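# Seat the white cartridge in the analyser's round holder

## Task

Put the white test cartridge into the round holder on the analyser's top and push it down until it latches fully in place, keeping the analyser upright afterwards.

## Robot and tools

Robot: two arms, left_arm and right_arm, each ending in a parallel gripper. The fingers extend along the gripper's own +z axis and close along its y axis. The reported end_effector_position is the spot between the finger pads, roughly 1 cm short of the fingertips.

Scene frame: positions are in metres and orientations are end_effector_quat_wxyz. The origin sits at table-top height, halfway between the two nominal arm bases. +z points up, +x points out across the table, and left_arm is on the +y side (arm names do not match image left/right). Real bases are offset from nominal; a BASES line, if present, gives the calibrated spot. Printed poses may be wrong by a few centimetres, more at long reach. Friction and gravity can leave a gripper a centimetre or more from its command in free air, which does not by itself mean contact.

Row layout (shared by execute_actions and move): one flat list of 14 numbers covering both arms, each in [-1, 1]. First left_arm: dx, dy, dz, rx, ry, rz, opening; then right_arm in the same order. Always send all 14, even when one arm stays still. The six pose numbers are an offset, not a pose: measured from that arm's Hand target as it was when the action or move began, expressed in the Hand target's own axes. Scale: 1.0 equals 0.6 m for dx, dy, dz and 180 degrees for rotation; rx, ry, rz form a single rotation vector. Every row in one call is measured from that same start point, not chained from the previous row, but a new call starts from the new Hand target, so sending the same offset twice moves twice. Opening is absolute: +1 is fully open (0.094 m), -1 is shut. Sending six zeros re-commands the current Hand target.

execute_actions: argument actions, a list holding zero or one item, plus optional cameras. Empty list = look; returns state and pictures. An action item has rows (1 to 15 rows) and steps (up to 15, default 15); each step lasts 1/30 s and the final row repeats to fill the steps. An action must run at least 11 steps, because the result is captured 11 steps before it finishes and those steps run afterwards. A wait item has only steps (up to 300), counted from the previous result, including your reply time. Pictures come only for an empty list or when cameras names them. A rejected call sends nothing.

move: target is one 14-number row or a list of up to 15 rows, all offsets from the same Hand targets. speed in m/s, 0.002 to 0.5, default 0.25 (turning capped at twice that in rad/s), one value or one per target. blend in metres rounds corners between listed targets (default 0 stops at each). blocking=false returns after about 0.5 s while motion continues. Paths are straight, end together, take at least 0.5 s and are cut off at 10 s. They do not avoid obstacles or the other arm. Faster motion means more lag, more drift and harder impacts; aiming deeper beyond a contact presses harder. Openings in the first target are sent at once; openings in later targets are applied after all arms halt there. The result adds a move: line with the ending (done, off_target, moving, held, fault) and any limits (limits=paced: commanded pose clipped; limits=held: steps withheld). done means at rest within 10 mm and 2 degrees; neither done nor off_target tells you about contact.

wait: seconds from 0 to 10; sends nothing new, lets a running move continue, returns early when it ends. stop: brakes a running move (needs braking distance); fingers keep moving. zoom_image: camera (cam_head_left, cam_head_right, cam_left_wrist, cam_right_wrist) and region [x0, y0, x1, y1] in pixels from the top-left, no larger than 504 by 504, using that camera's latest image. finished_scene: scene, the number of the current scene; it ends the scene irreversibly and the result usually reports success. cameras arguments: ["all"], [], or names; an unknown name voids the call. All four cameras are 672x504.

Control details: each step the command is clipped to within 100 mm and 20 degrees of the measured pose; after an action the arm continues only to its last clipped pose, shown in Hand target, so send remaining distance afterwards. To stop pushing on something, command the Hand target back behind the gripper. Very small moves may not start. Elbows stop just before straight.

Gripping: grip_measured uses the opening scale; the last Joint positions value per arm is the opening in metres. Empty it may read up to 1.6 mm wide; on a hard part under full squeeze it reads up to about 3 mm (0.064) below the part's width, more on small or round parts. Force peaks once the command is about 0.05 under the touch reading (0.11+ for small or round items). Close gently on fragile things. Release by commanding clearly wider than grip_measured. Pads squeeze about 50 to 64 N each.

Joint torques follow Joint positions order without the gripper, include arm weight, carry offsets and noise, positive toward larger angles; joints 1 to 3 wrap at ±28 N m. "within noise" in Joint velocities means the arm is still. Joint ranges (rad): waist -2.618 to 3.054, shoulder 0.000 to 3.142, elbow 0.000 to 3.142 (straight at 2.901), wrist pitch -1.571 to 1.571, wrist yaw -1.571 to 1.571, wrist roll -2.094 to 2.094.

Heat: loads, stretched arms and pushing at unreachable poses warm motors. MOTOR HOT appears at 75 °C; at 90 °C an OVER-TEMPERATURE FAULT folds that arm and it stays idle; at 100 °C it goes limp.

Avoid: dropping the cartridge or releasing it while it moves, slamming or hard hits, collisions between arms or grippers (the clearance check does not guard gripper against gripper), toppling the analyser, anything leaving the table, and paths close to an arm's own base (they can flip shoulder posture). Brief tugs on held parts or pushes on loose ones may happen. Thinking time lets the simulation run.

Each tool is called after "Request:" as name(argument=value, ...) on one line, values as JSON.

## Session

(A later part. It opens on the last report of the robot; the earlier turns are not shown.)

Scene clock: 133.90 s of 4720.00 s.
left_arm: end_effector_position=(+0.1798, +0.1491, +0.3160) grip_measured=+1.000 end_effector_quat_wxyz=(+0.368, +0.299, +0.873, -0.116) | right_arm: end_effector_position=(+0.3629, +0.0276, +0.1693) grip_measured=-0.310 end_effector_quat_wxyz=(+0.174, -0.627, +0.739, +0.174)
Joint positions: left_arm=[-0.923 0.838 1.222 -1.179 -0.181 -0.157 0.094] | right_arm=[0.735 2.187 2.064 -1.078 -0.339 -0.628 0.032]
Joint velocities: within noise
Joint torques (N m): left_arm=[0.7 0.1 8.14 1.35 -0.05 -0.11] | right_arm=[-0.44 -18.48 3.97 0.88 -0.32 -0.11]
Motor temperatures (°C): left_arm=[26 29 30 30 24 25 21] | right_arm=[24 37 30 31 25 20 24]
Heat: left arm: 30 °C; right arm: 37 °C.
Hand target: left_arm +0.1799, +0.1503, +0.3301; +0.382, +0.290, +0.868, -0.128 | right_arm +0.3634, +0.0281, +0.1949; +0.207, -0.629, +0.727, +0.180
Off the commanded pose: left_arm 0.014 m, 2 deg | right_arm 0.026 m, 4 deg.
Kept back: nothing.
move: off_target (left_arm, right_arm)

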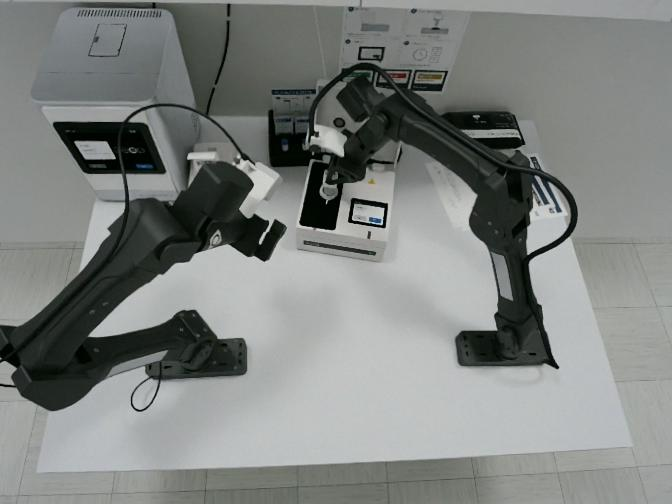

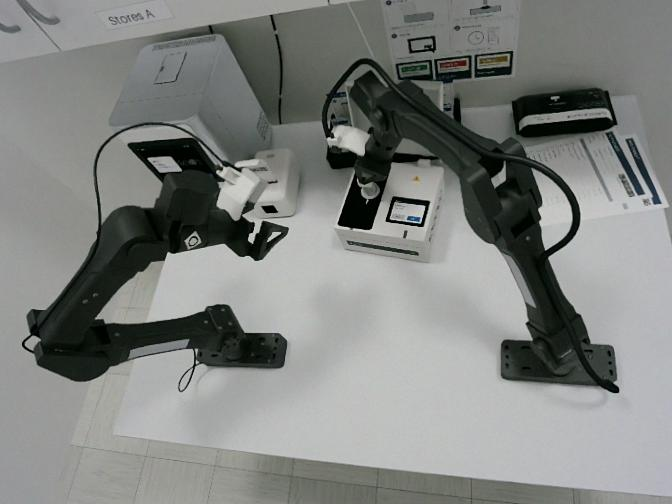

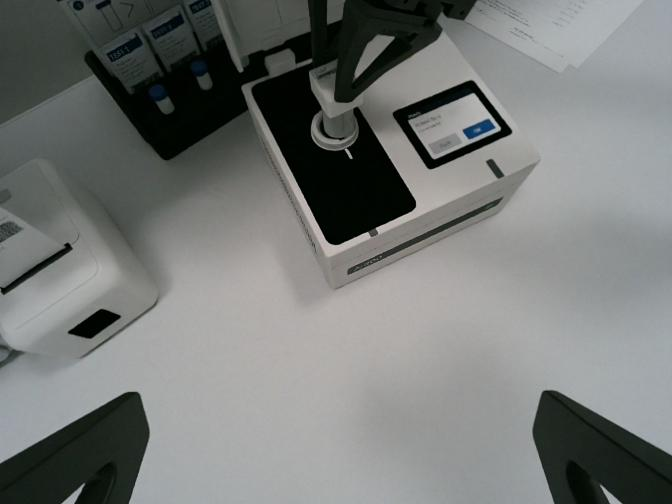

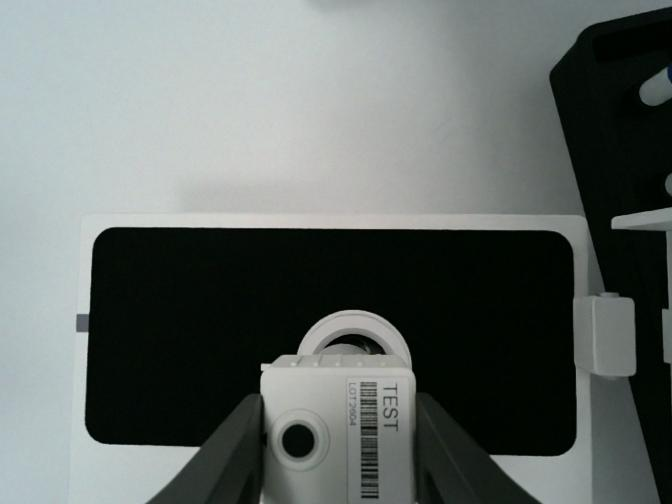

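Request:
move(target=[[0,0,0,0,0,0,1,-0.0123,0,-0.01979,0,-0.003,0,-0.5],[0,0,0,0,0,0,1,-0.01617,-0.0059,-0.01739,0,-0.006,0,-0.5]], speed=0.04, blend=0.003)

Request:
zoom_image(camera="cam_right_wrist", region=[250, 290, 430, 430])

Request:
zoom_image(camera="cam_left_wrist", region=[280, 20, 400, 180])

Scene clock: 139.70 s of 4720.00 s.
left_arm: end_effector_position=(+0.1798, +0.1491, +0.3160) grip_measured=+1.000 end_effector_quat_wxyz=(+0.368, +0.299, +0.873, -0.116) | right_arm: end_effector_position=(+0.3645, +0.0268, +0.1721) grip_measured=-0.310 end_effector_quat_wxyz=(+0.176, -0.625, +0.739, +0.176)
Joint positions: left_arm=[-0.923 0.838 1.222 -1.179 -0.181 -0.157 0.094] | right_arm=[0.73 2.187 2.073 -1.083 -0.346 -0.628 0.032]
Joint velocities: within noise
Joint torques (N m): left_arm=[0.7 0.12 8.14 1.35 -0.05 -0.11] | right_arm=[-0.53 -17.39 8.62 0.6 -0.38 -0.11]
Motor temperatures (°C): left_arm=[26 29 30 30 24 25 21] | right_arm=[24 39 30 31 25 20 24]
Heat: left arm: 30 °C; right arm: 39 °C.
Hand target: left_arm +0.1799, +0.1503, +0.3301; +0.382, +0.290, +0.868, -0.128 | right_arm +0.3674, +0.0304, +0.2090; +0.214, -0.627, +0.725, +0.186
Off the commanded pose: left_arm 0.014 m, 2 deg | right_arm 0.037 m, 5 deg.
Kept back: nothing.
move: off_target (left_arm, right_arm); blend cut to 0.0024 m at target 1

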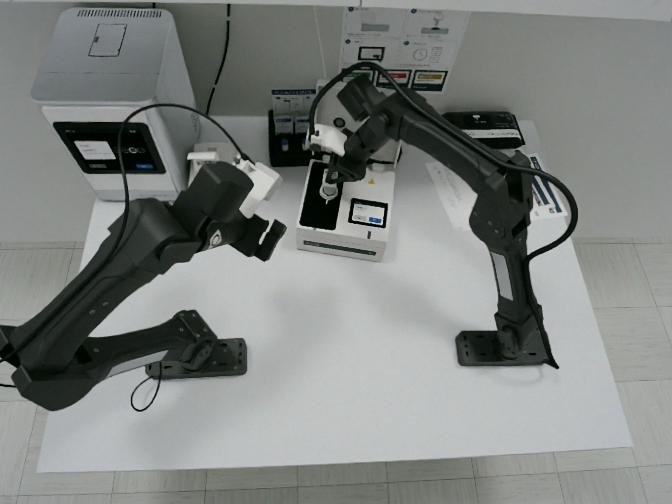

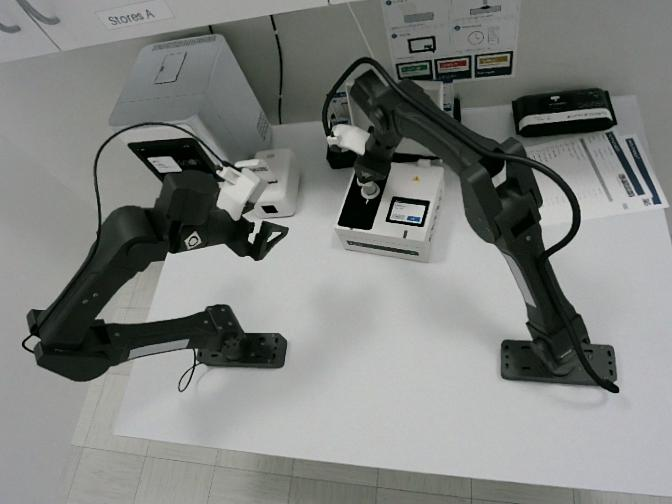

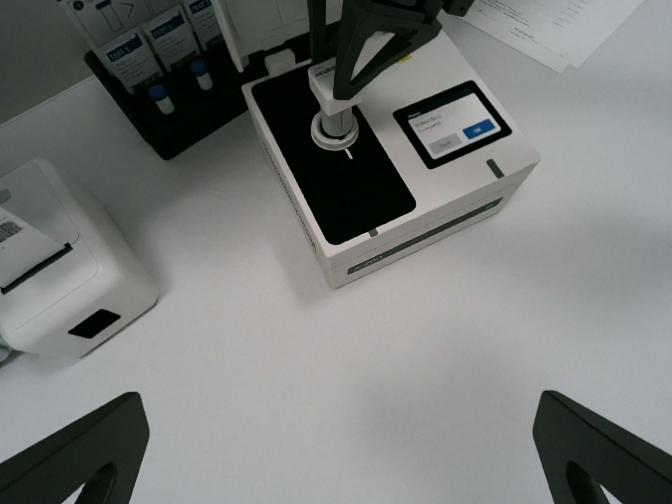

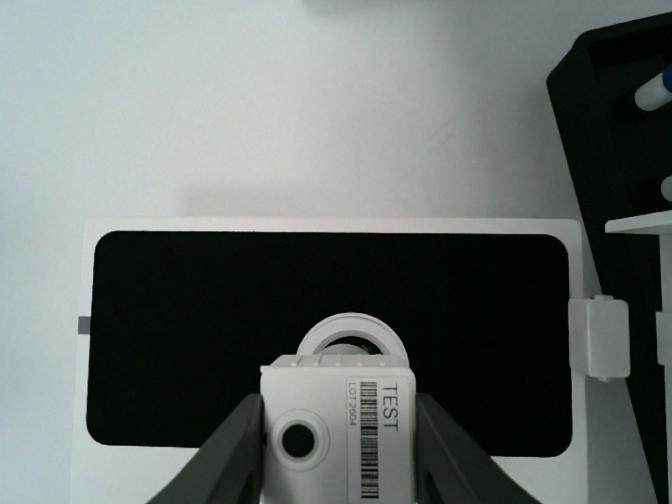

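Scaled by 2.800.

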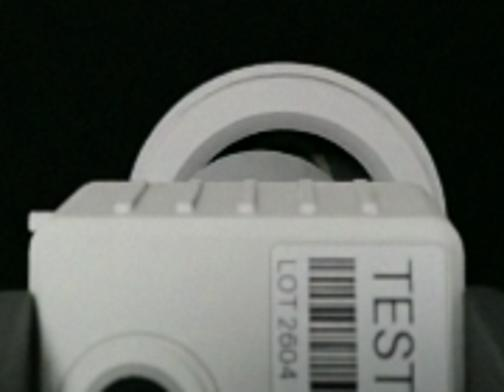

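Scaled by 3.150.

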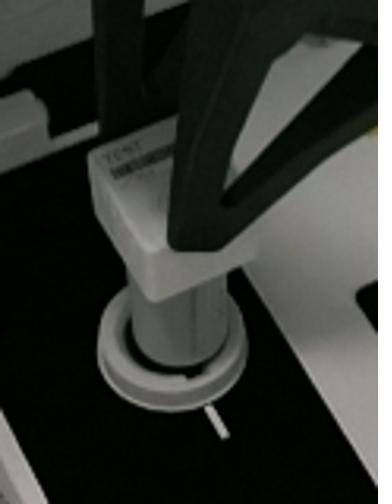

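Request:
zoom_image(camera="cam_left_wrist", region=[300, 60, 370, 160])

Request:
zoom_image(camera="cam_head_right", region=[330, 140, 420, 240])

Request:
zoom_image(camera="cam_head_left", region=[290, 130, 380, 230])

Scaled by 5.040.

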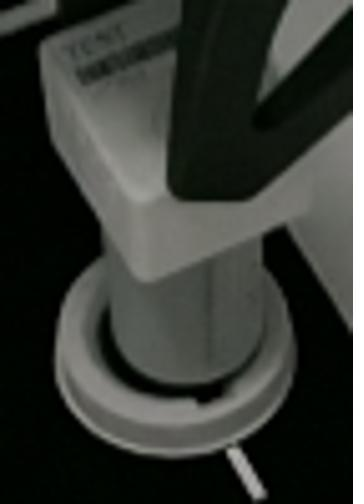

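Scaled by 5.040.

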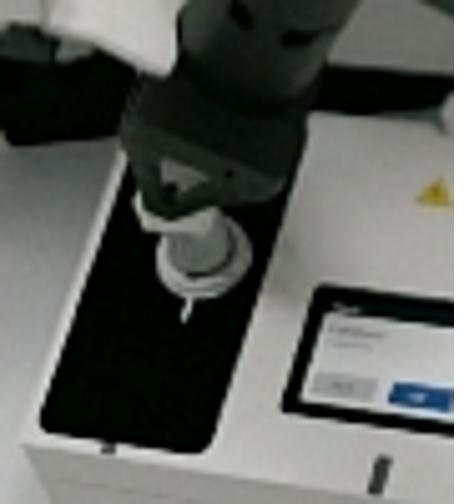

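Scaled by 5.040.

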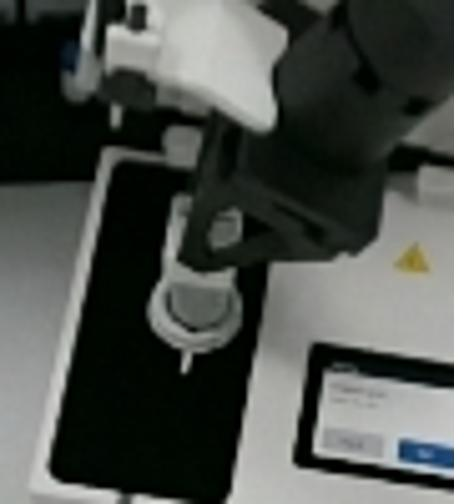

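Request:
zoom_image(camera="cam_head_right", region=[352, 172, 388, 208])

Request:
zoom_image(camera="cam_head_left", region=[312, 172, 348, 208])

Request:
zoom_image(camera="cam_left_wrist", region=[305, 100, 365, 160])

Request:
zoom_image(camera="cam_right_wrist", region=[290, 300, 410, 380])

Scaled by 14.000.

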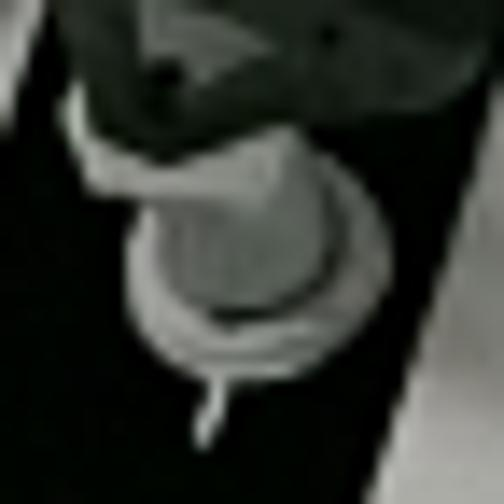

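Scaled by 14.000.

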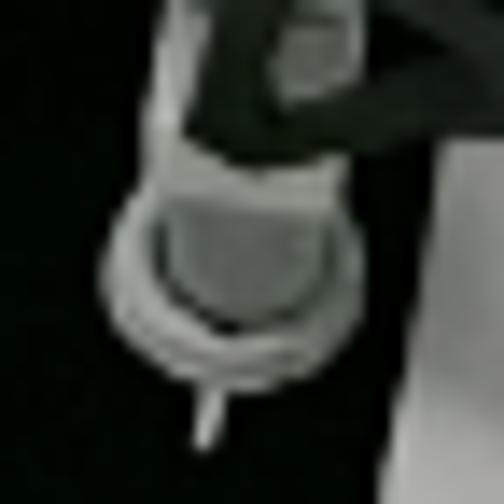

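Scaled by 8.400.

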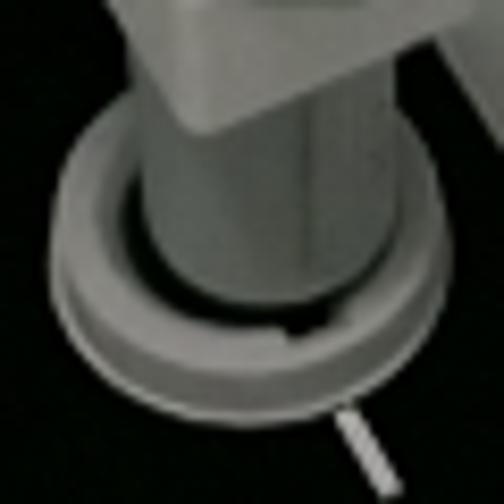

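Scaled by 4.200.

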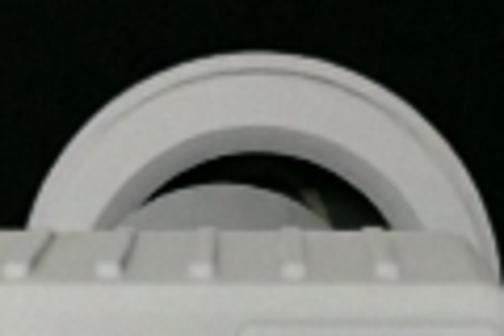

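Request:
move(target=[0,0,0,0,0,0,1,-0.00805,-0.00408,-0.00668,0.0059,0,-0.0038,-0.5], speed=0.04)

Request:
zoom_image(camera="cam_left_wrist", region=[305, 80, 365, 160])

Request:
zoom_image(camera="cam_right_wrist", region=[290, 300, 410, 380])

Scene clock: 152.00 s of 4720.00 s.
left_arm: end_effector_position=(+0.1798, +0.1491, +0.3160) grip_measured=+1.000 end_effector_quat_wxyz=(+0.368, +0.299, +0.873, -0.116) | right_arm: end_effector_position=(+0.3672, +0.0293, +0.1833) grip_measured=-0.310 end_effector_quat_wxyz=(+0.187, -0.626, +0.736, +0.177)
Joint positions: left_arm=[-0.923 0.838 1.222 -1.179 -0.181 -0.157 0.094] | right_arm=[0.73 2.187 2.109 -1.097 -0.347 -0.63 0.032]
Joint velocities: within noise
Joint torques (N m): left_arm=[0.7 0.1 8.13 1.35 -0.05 -0.11] | right_arm=[-0.12 -16.58 8.53 0.66 -0.22 -0.12]
Motor temperatures (°C): left_arm=[25 29 30 30 24 25 21] | right_arm=[24 41 31 30 25 20 24]
Heat: left arm: 30 °C; right arm: 41 °C.
Hand target: left_arm +0.1799, +0.1503, +0.3301; +0.382, +0.290, +0.868, -0.128 | right_arm +0.3700, +0.0318, +0.2149; +0.221, -0.630, +0.723, +0.177
Off the commanded pose: left_arm 0.014 m, 2 deg | right_arm 0.032 m, 4 deg.
Kept back: nothing.
move: off_target (left_arm, right_arm)

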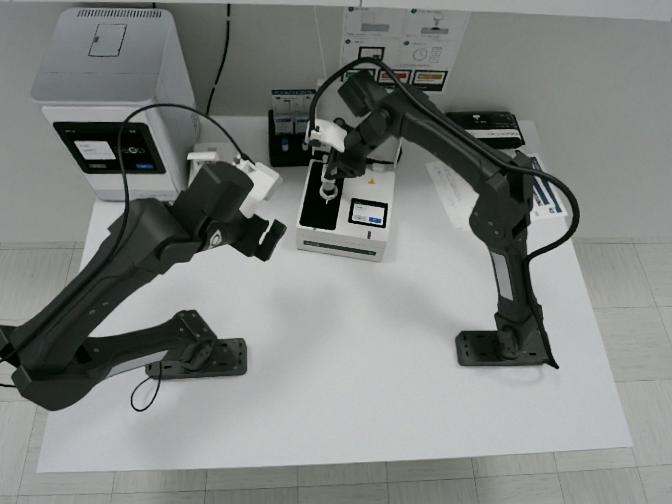

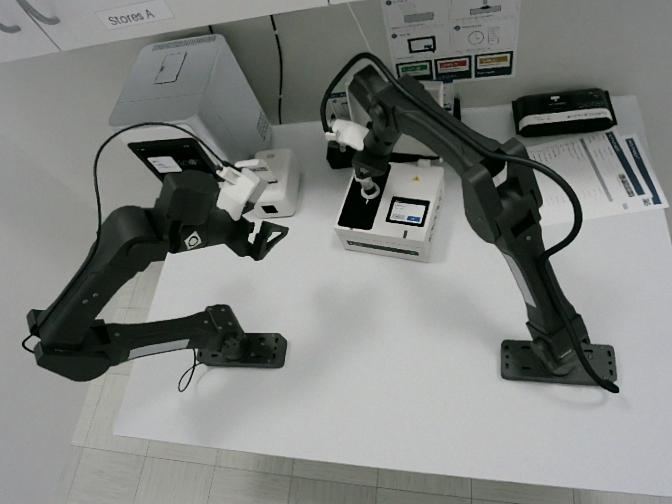

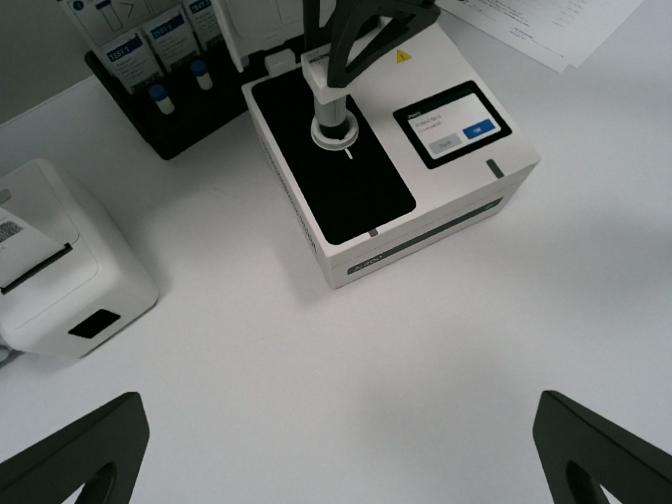

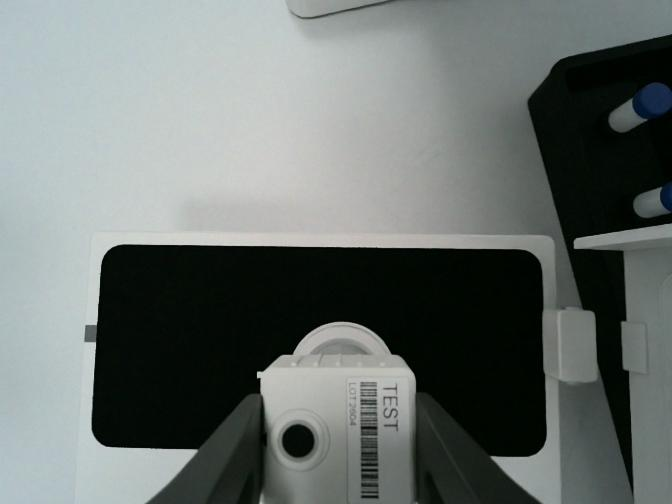

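Scaled by 6.300.

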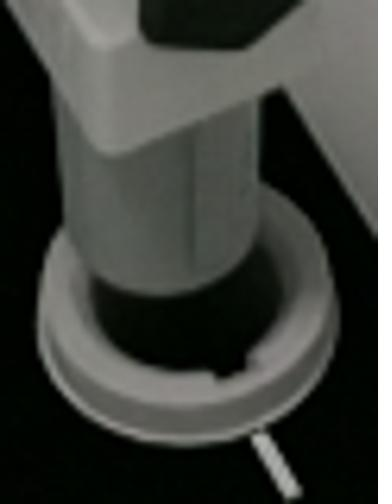

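Scaled by 4.200.

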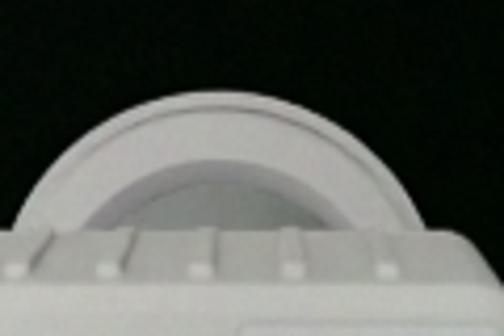

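Request:
move(target=[0,0,0,0,0,0,1,0.02285,0.00377,0.02462,0,0,0,-0.5], speed=0.03)

Request:
zoom_image(camera="cam_left_wrist", region=[305, 80, 365, 160])

Request:
zoom_image(camera="cam_right_wrist", region=[290, 300, 410, 380])

Scene clock: 158.10 s of 4720.00 s.
left_arm: end_effector_position=(+0.1798, +0.1491, +0.3160) grip_measured=+1.000 end_effector_quat_wxyz=(+0.368, +0.299, +0.873, -0.116) | right_arm: end_effector_position=(+0.3665, +0.0282, +0.1638) grip_measured=-0.310 end_effector_quat_wxyz=(+0.181, -0.627, +0.737, +0.176)
Joint positions: left_arm=[-0.923 0.838 1.222 -1.179 -0.181 -0.157 0.094] | right_arm=[0.729 2.184 2.031 -1.035 -0.345 -0.633 0.032]
Joint velocities: within noise
Joint torques (N m): left_arm=[0.7 0.1 8.14 1.35 -0.05 -0.1] | right_arm=[-0.28 -19.45 4.04 0.93 -0.24 -0.11]
Motor temperatures (°C): left_arm=[25 29 30 30 24 25 21] | right_arm=[24 41 31 30 25 20 24]
Heat: left arm: 30 °C; right arm: 41 °C.
Hand target: left_arm +0.1799, +0.1503, +0.3301; +0.382, +0.290, +0.868, -0.128 | right_arm +0.3676, +0.0287, +0.1948; +0.220, -0.630, +0.723, +0.178
Off the commanded pose: left_arm 0.014 m, 2 deg | right_arm 0.031 m, 5 deg.
Kept back: nothing.
move: off_target (left_arm, right_arm)

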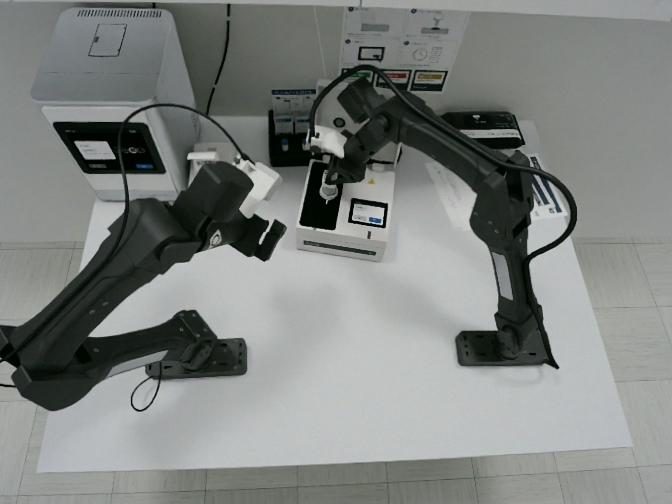

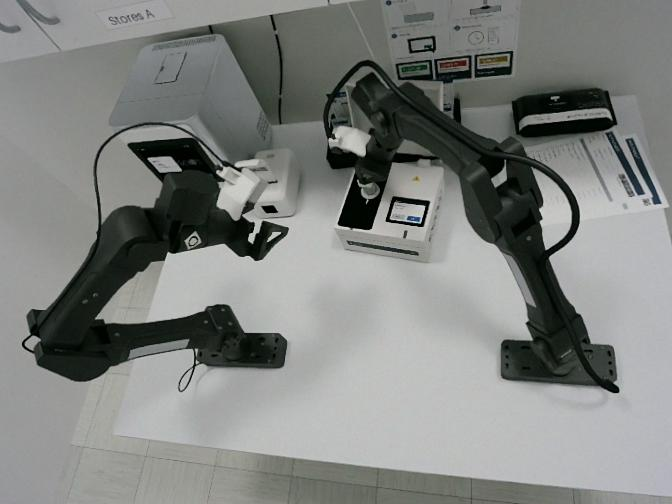

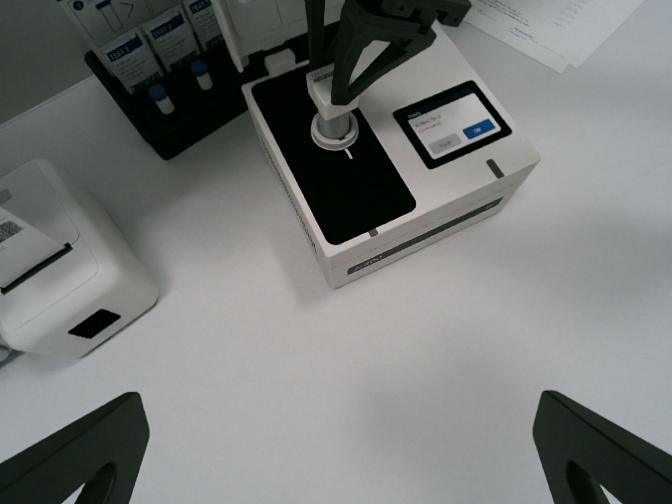

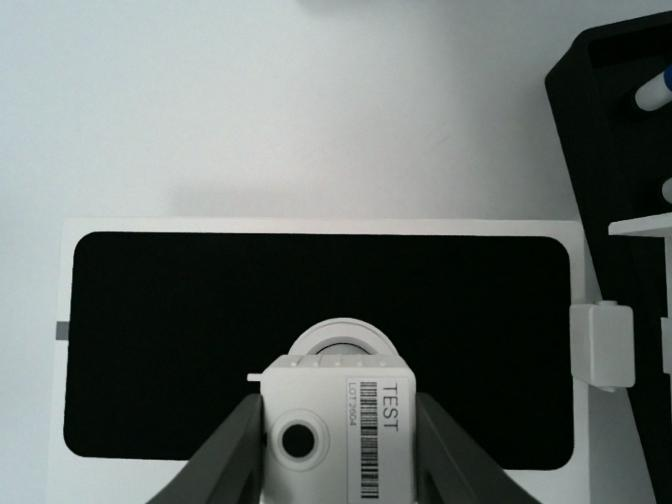

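Scaled by 6.300.

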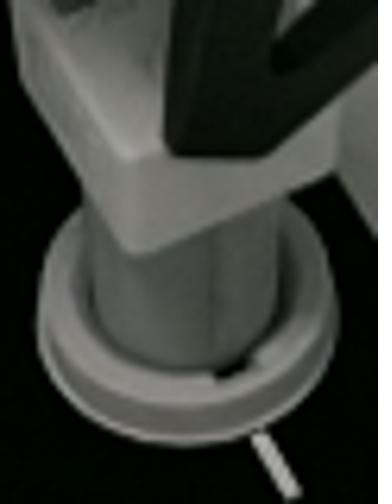

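Scaled by 4.200.

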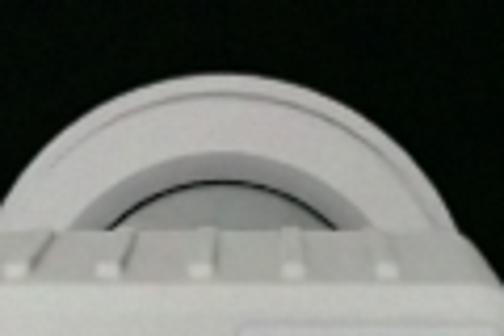

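Request:
zoom_image(camera="cam_left_wrist", region=[315, 105, 355, 150])

Request:
zoom_image(camera="cam_head_left", region=[312, 172, 348, 208])

Request:
zoom_image(camera="cam_head_right", region=[352, 172, 388, 208])

Scaled by 11.200.

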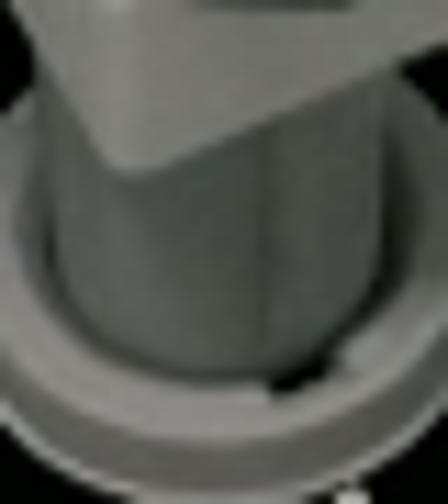

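Scaled by 14.000.

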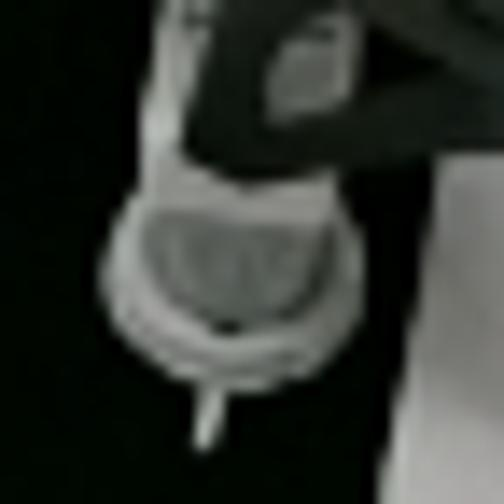

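Scaled by 14.000.

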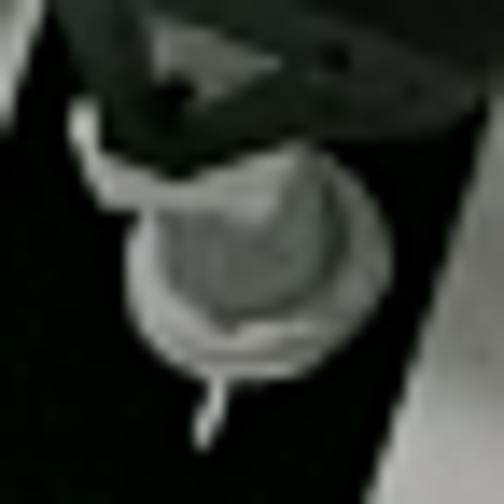

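Request:
move(target=[0,0,0,0,0,0,1,0.01085,0.00045,0.01678,0,0,0,-0.5], speed=0.03)

Request:
zoom_image(camera="cam_left_wrist", region=[305, 80, 365, 160])

Request:
zoom_image(camera="cam_right_wrist", region=[290, 300, 410, 380])

Scene clock: 162.27 s of 4720.00 s.
left_arm: end_effector_position=(+0.1798, +0.1491, +0.3160) grip_measured=+1.000 end_effector_quat_wxyz=(+0.368, +0.299, +0.873, -0.116) | right_arm: end_effector_position=(+0.3663, +0.0280, +0.1508) grip_measured=-0.310 end_effector_quat_wxyz=(+0.181, -0.627, +0.737, +0.176)
Joint positions: left_arm=[-0.923 0.838 1.222 -1.179 -0.181 -0.157 0.094] | right_arm=[0.729 2.179 1.973 -0.982 -0.345 -0.634 0.032]
Joint velocities: within noise
Joint torques (N m): left_arm=[0.69 0.09 8.14 1.35 -0.05 -0.11] | right_arm=[-0.29 -19.82 4.03 0.9 -0.24 -0.11]
Motor temperatures (°C): left_arm=[25 29 30 30 24 25 21] | right_arm=[24 42 31 30 25 20 24]
Heat: left arm: 30 °C; right arm: 42 °C.
Hand target: left_arm +0.1799, +0.1503, +0.3301; +0.382, +0.290, +0.868, -0.128 | right_arm +0.3677, +0.0287, +0.1830; +0.221, -0.630, +0.723, +0.177
Off the commanded pose: left_arm 0.014 m, 2 deg | right_arm 0.032 m, 5 deg.
Kept back: nothing.
move: off_target (left_arm, right_arm)

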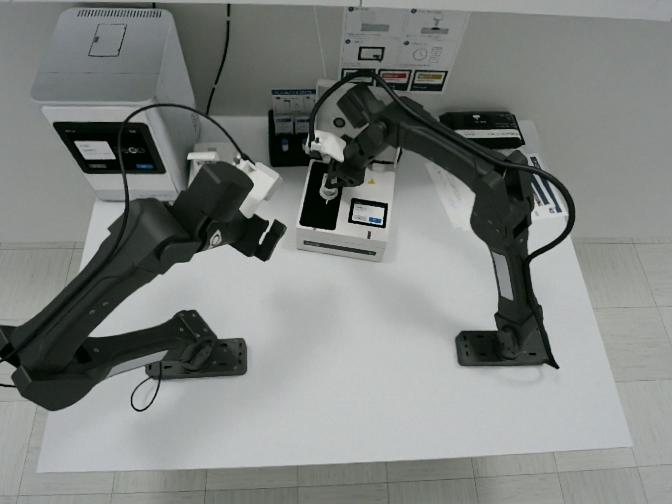

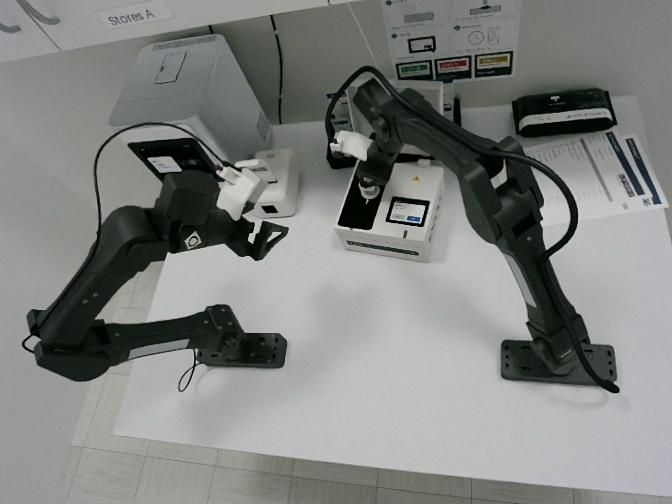

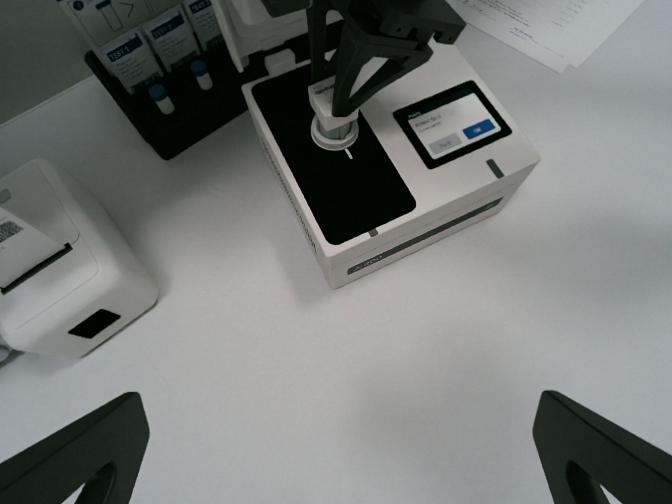

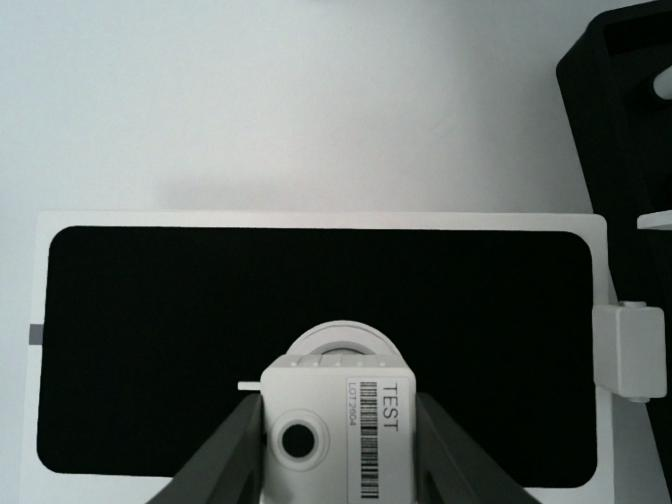

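Scaled by 6.300.

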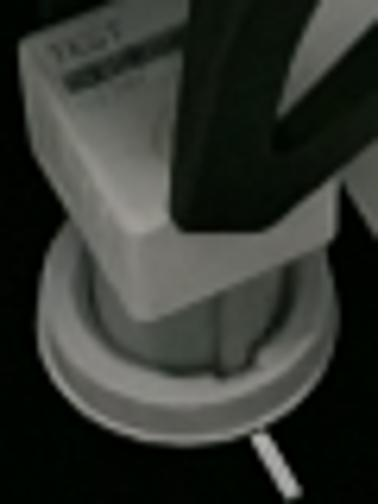

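Scaled by 4.200.

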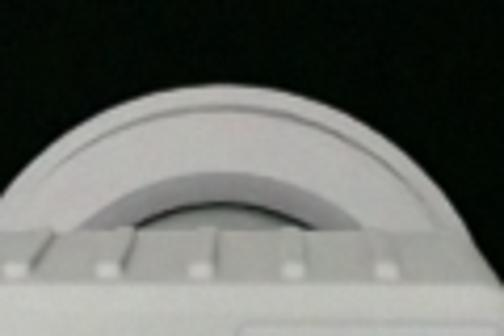

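Request:
move(target=[0,0,0,0,0,0,1,0.00723,0.0003,0.01119,0,0,0,-0.5], speed=0.03)

Request:
zoom_image(camera="cam_left_wrist", region=[305, 80, 365, 160])

Request:
zoom_image(camera="cam_right_wrist", region=[290, 300, 410, 380])

Scene clock: 163.57 s of 4720.00 s.
left_arm: end_effector_position=(+0.1798, +0.1491, +0.3160) grip_measured=+1.000 end_effector_quat_wxyz=(+0.368, +0.299, +0.873, -0.116) | right_arm: end_effector_position=(+0.3661, +0.0278, +0.1439) grip_measured=-0.310 end_effector_quat_wxyz=(+0.182, -0.627, +0.736, +0.176)
Joint positions: left_arm=[-0.923 0.838 1.222 -1.179 -0.181 -0.157 0.094] | right_arm=[0.729 2.174 1.937 -0.948 -0.345 -0.634 0.032]
Joint velocities: within noise
Joint torques (N m): left_arm=[0.7 0.1 8.14 1.35 -0.05 -0.11] | right_arm=[-0.23 -19.51 4.07 0.91 -0.23 -0.1]
Motor temperatures (°C): left_arm=[25 29 30 30 24 25 21] | right_arm=[24 41 31 31 25 20 24]
Heat: left arm: 30 °C; right arm: 41 °C.
Hand target: left_arm +0.1799, +0.1503, +0.3301; +0.382, +0.290, +0.868, -0.128 | right_arm +0.3677, +0.0287, +0.1749; +0.221, -0.630, +0.723, +0.177
Off the commanded pose: left_arm 0.014 m, 2 deg | right_arm 0.031 m, 5 deg.
Kept back: nothing.
move: off_target (left_arm, right_arm)

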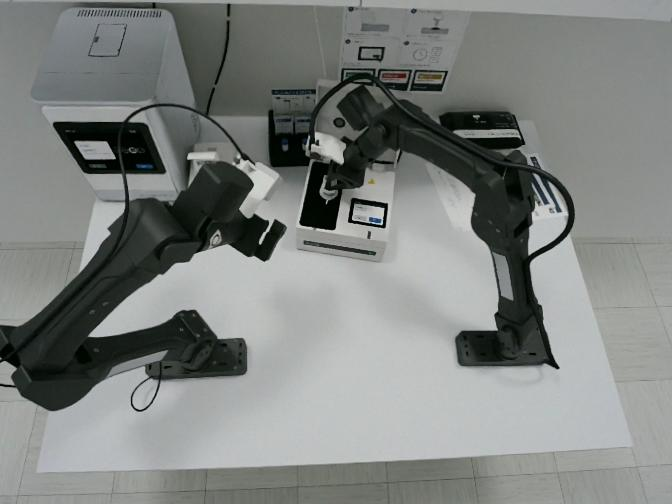

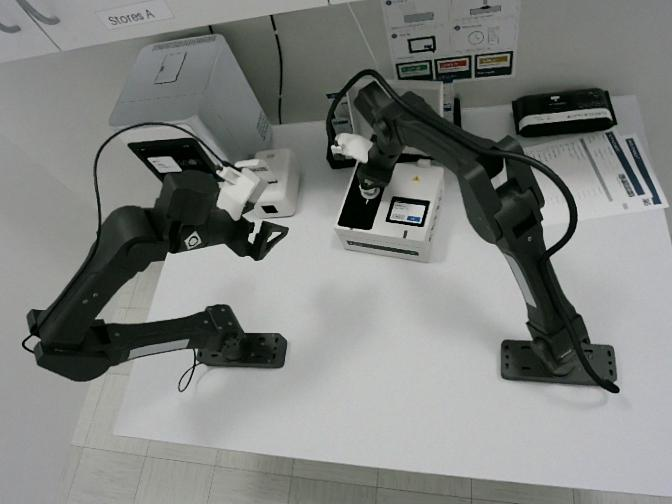

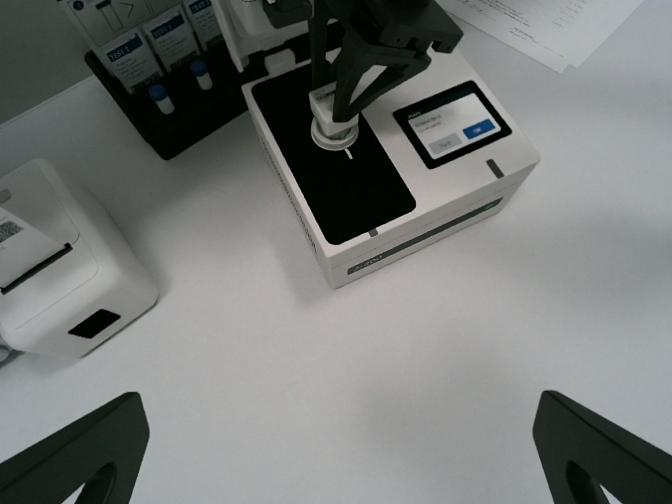

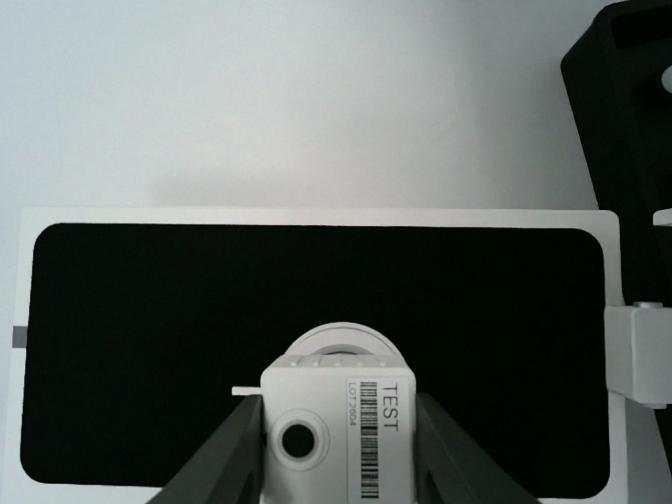

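Scaled by 6.300.

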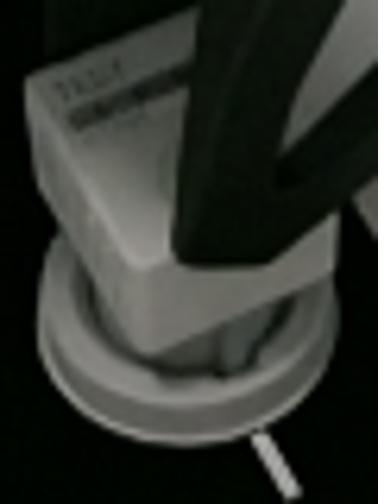

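Scaled by 4.200.

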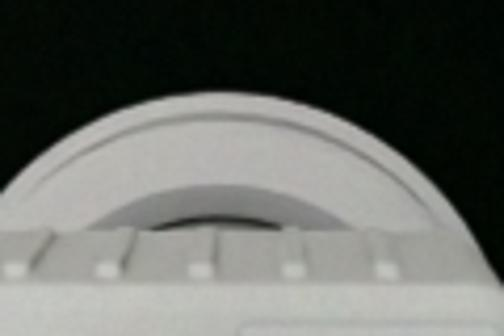

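Request:
move(target=[0,0,0,0,0,0,1,0.00543,0.0002,0.00839,0,0,0,-0.5], speed=0.03)

Request:
zoom_image(camera="cam_left_wrist", region=[305, 80, 365, 160])

Scene clock: 164.70 s of 4720.00 s.
left_arm: end_effector_position=(+0.1798, +0.1491, +0.3160) grip_measured=+1.000 end_effector_quat_wxyz=(+0.368, +0.299, +0.873, -0.116) | right_arm: end_effector_position=(+0.3660, +0.0277, +0.1384) grip_measured=-0.310 end_effector_quat_wxyz=(+0.183, -0.627, +0.736, +0.176)
Joint positions: left_arm=[-0.923 0.838 1.222 -1.179 -0.181 -0.157 0.094] | right_arm=[0.729 2.172 1.911 -0.923 -0.345 -0.634 0.032]
Joint velocities: within noise
Joint torques (N m): left_arm=[0.7 0.09 8.13 1.36 -0.05 -0.11] | right_arm=[-0.24 -19.49 3.97 0.91 -0.24 -0.11]
Motor temperatures (°C): left_arm=[25 29 30 30 24 25 21] | right_arm=[24 41 31 31 25 20 24]
Heat: left arm: 30 °C; right arm: 41 °C.
Hand target: left_arm +0.1799, +0.1503, +0.3301; +0.382, +0.290, +0.868, -0.128 | right_arm +0.3677, +0.0287, +0.1690; +0.221, -0.630, +0.723, +0.177
Off the commanded pose: left_arm 0.014 m, 2 deg | right_arm 0.031 m, 5 deg.
Kept back: nothing.
move: off_target (left_arm, right_arm)

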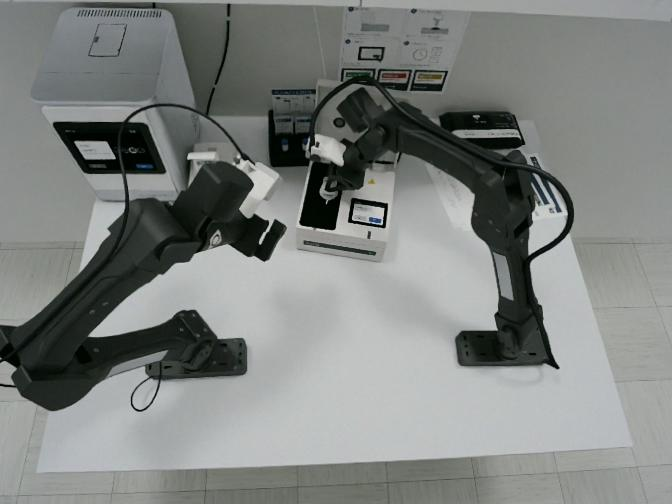

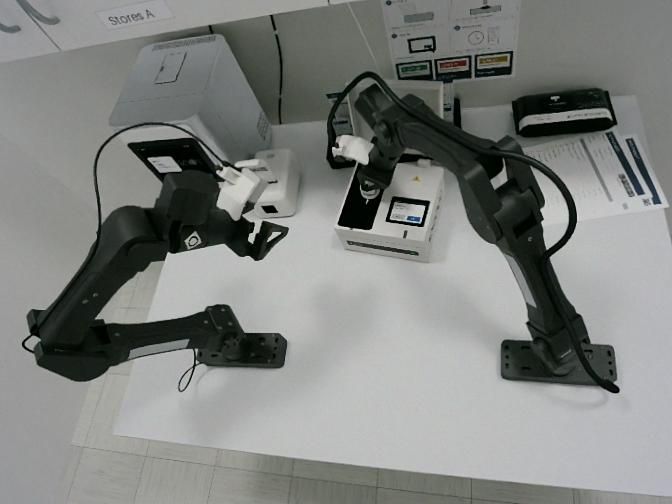

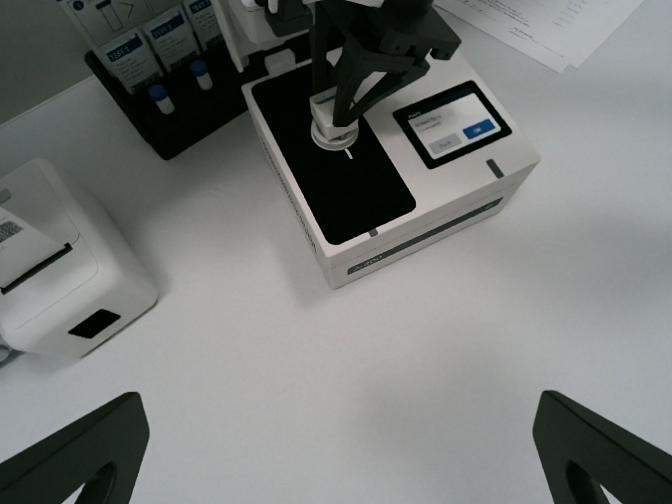

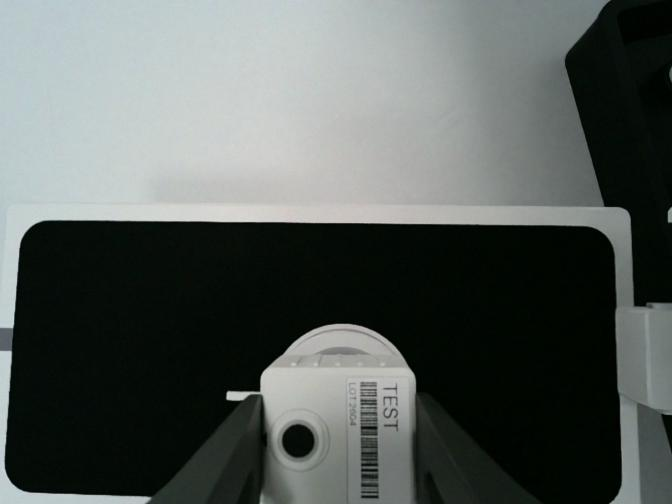

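Scaled by 6.300.

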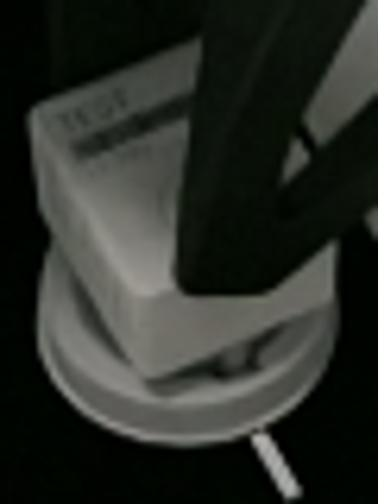

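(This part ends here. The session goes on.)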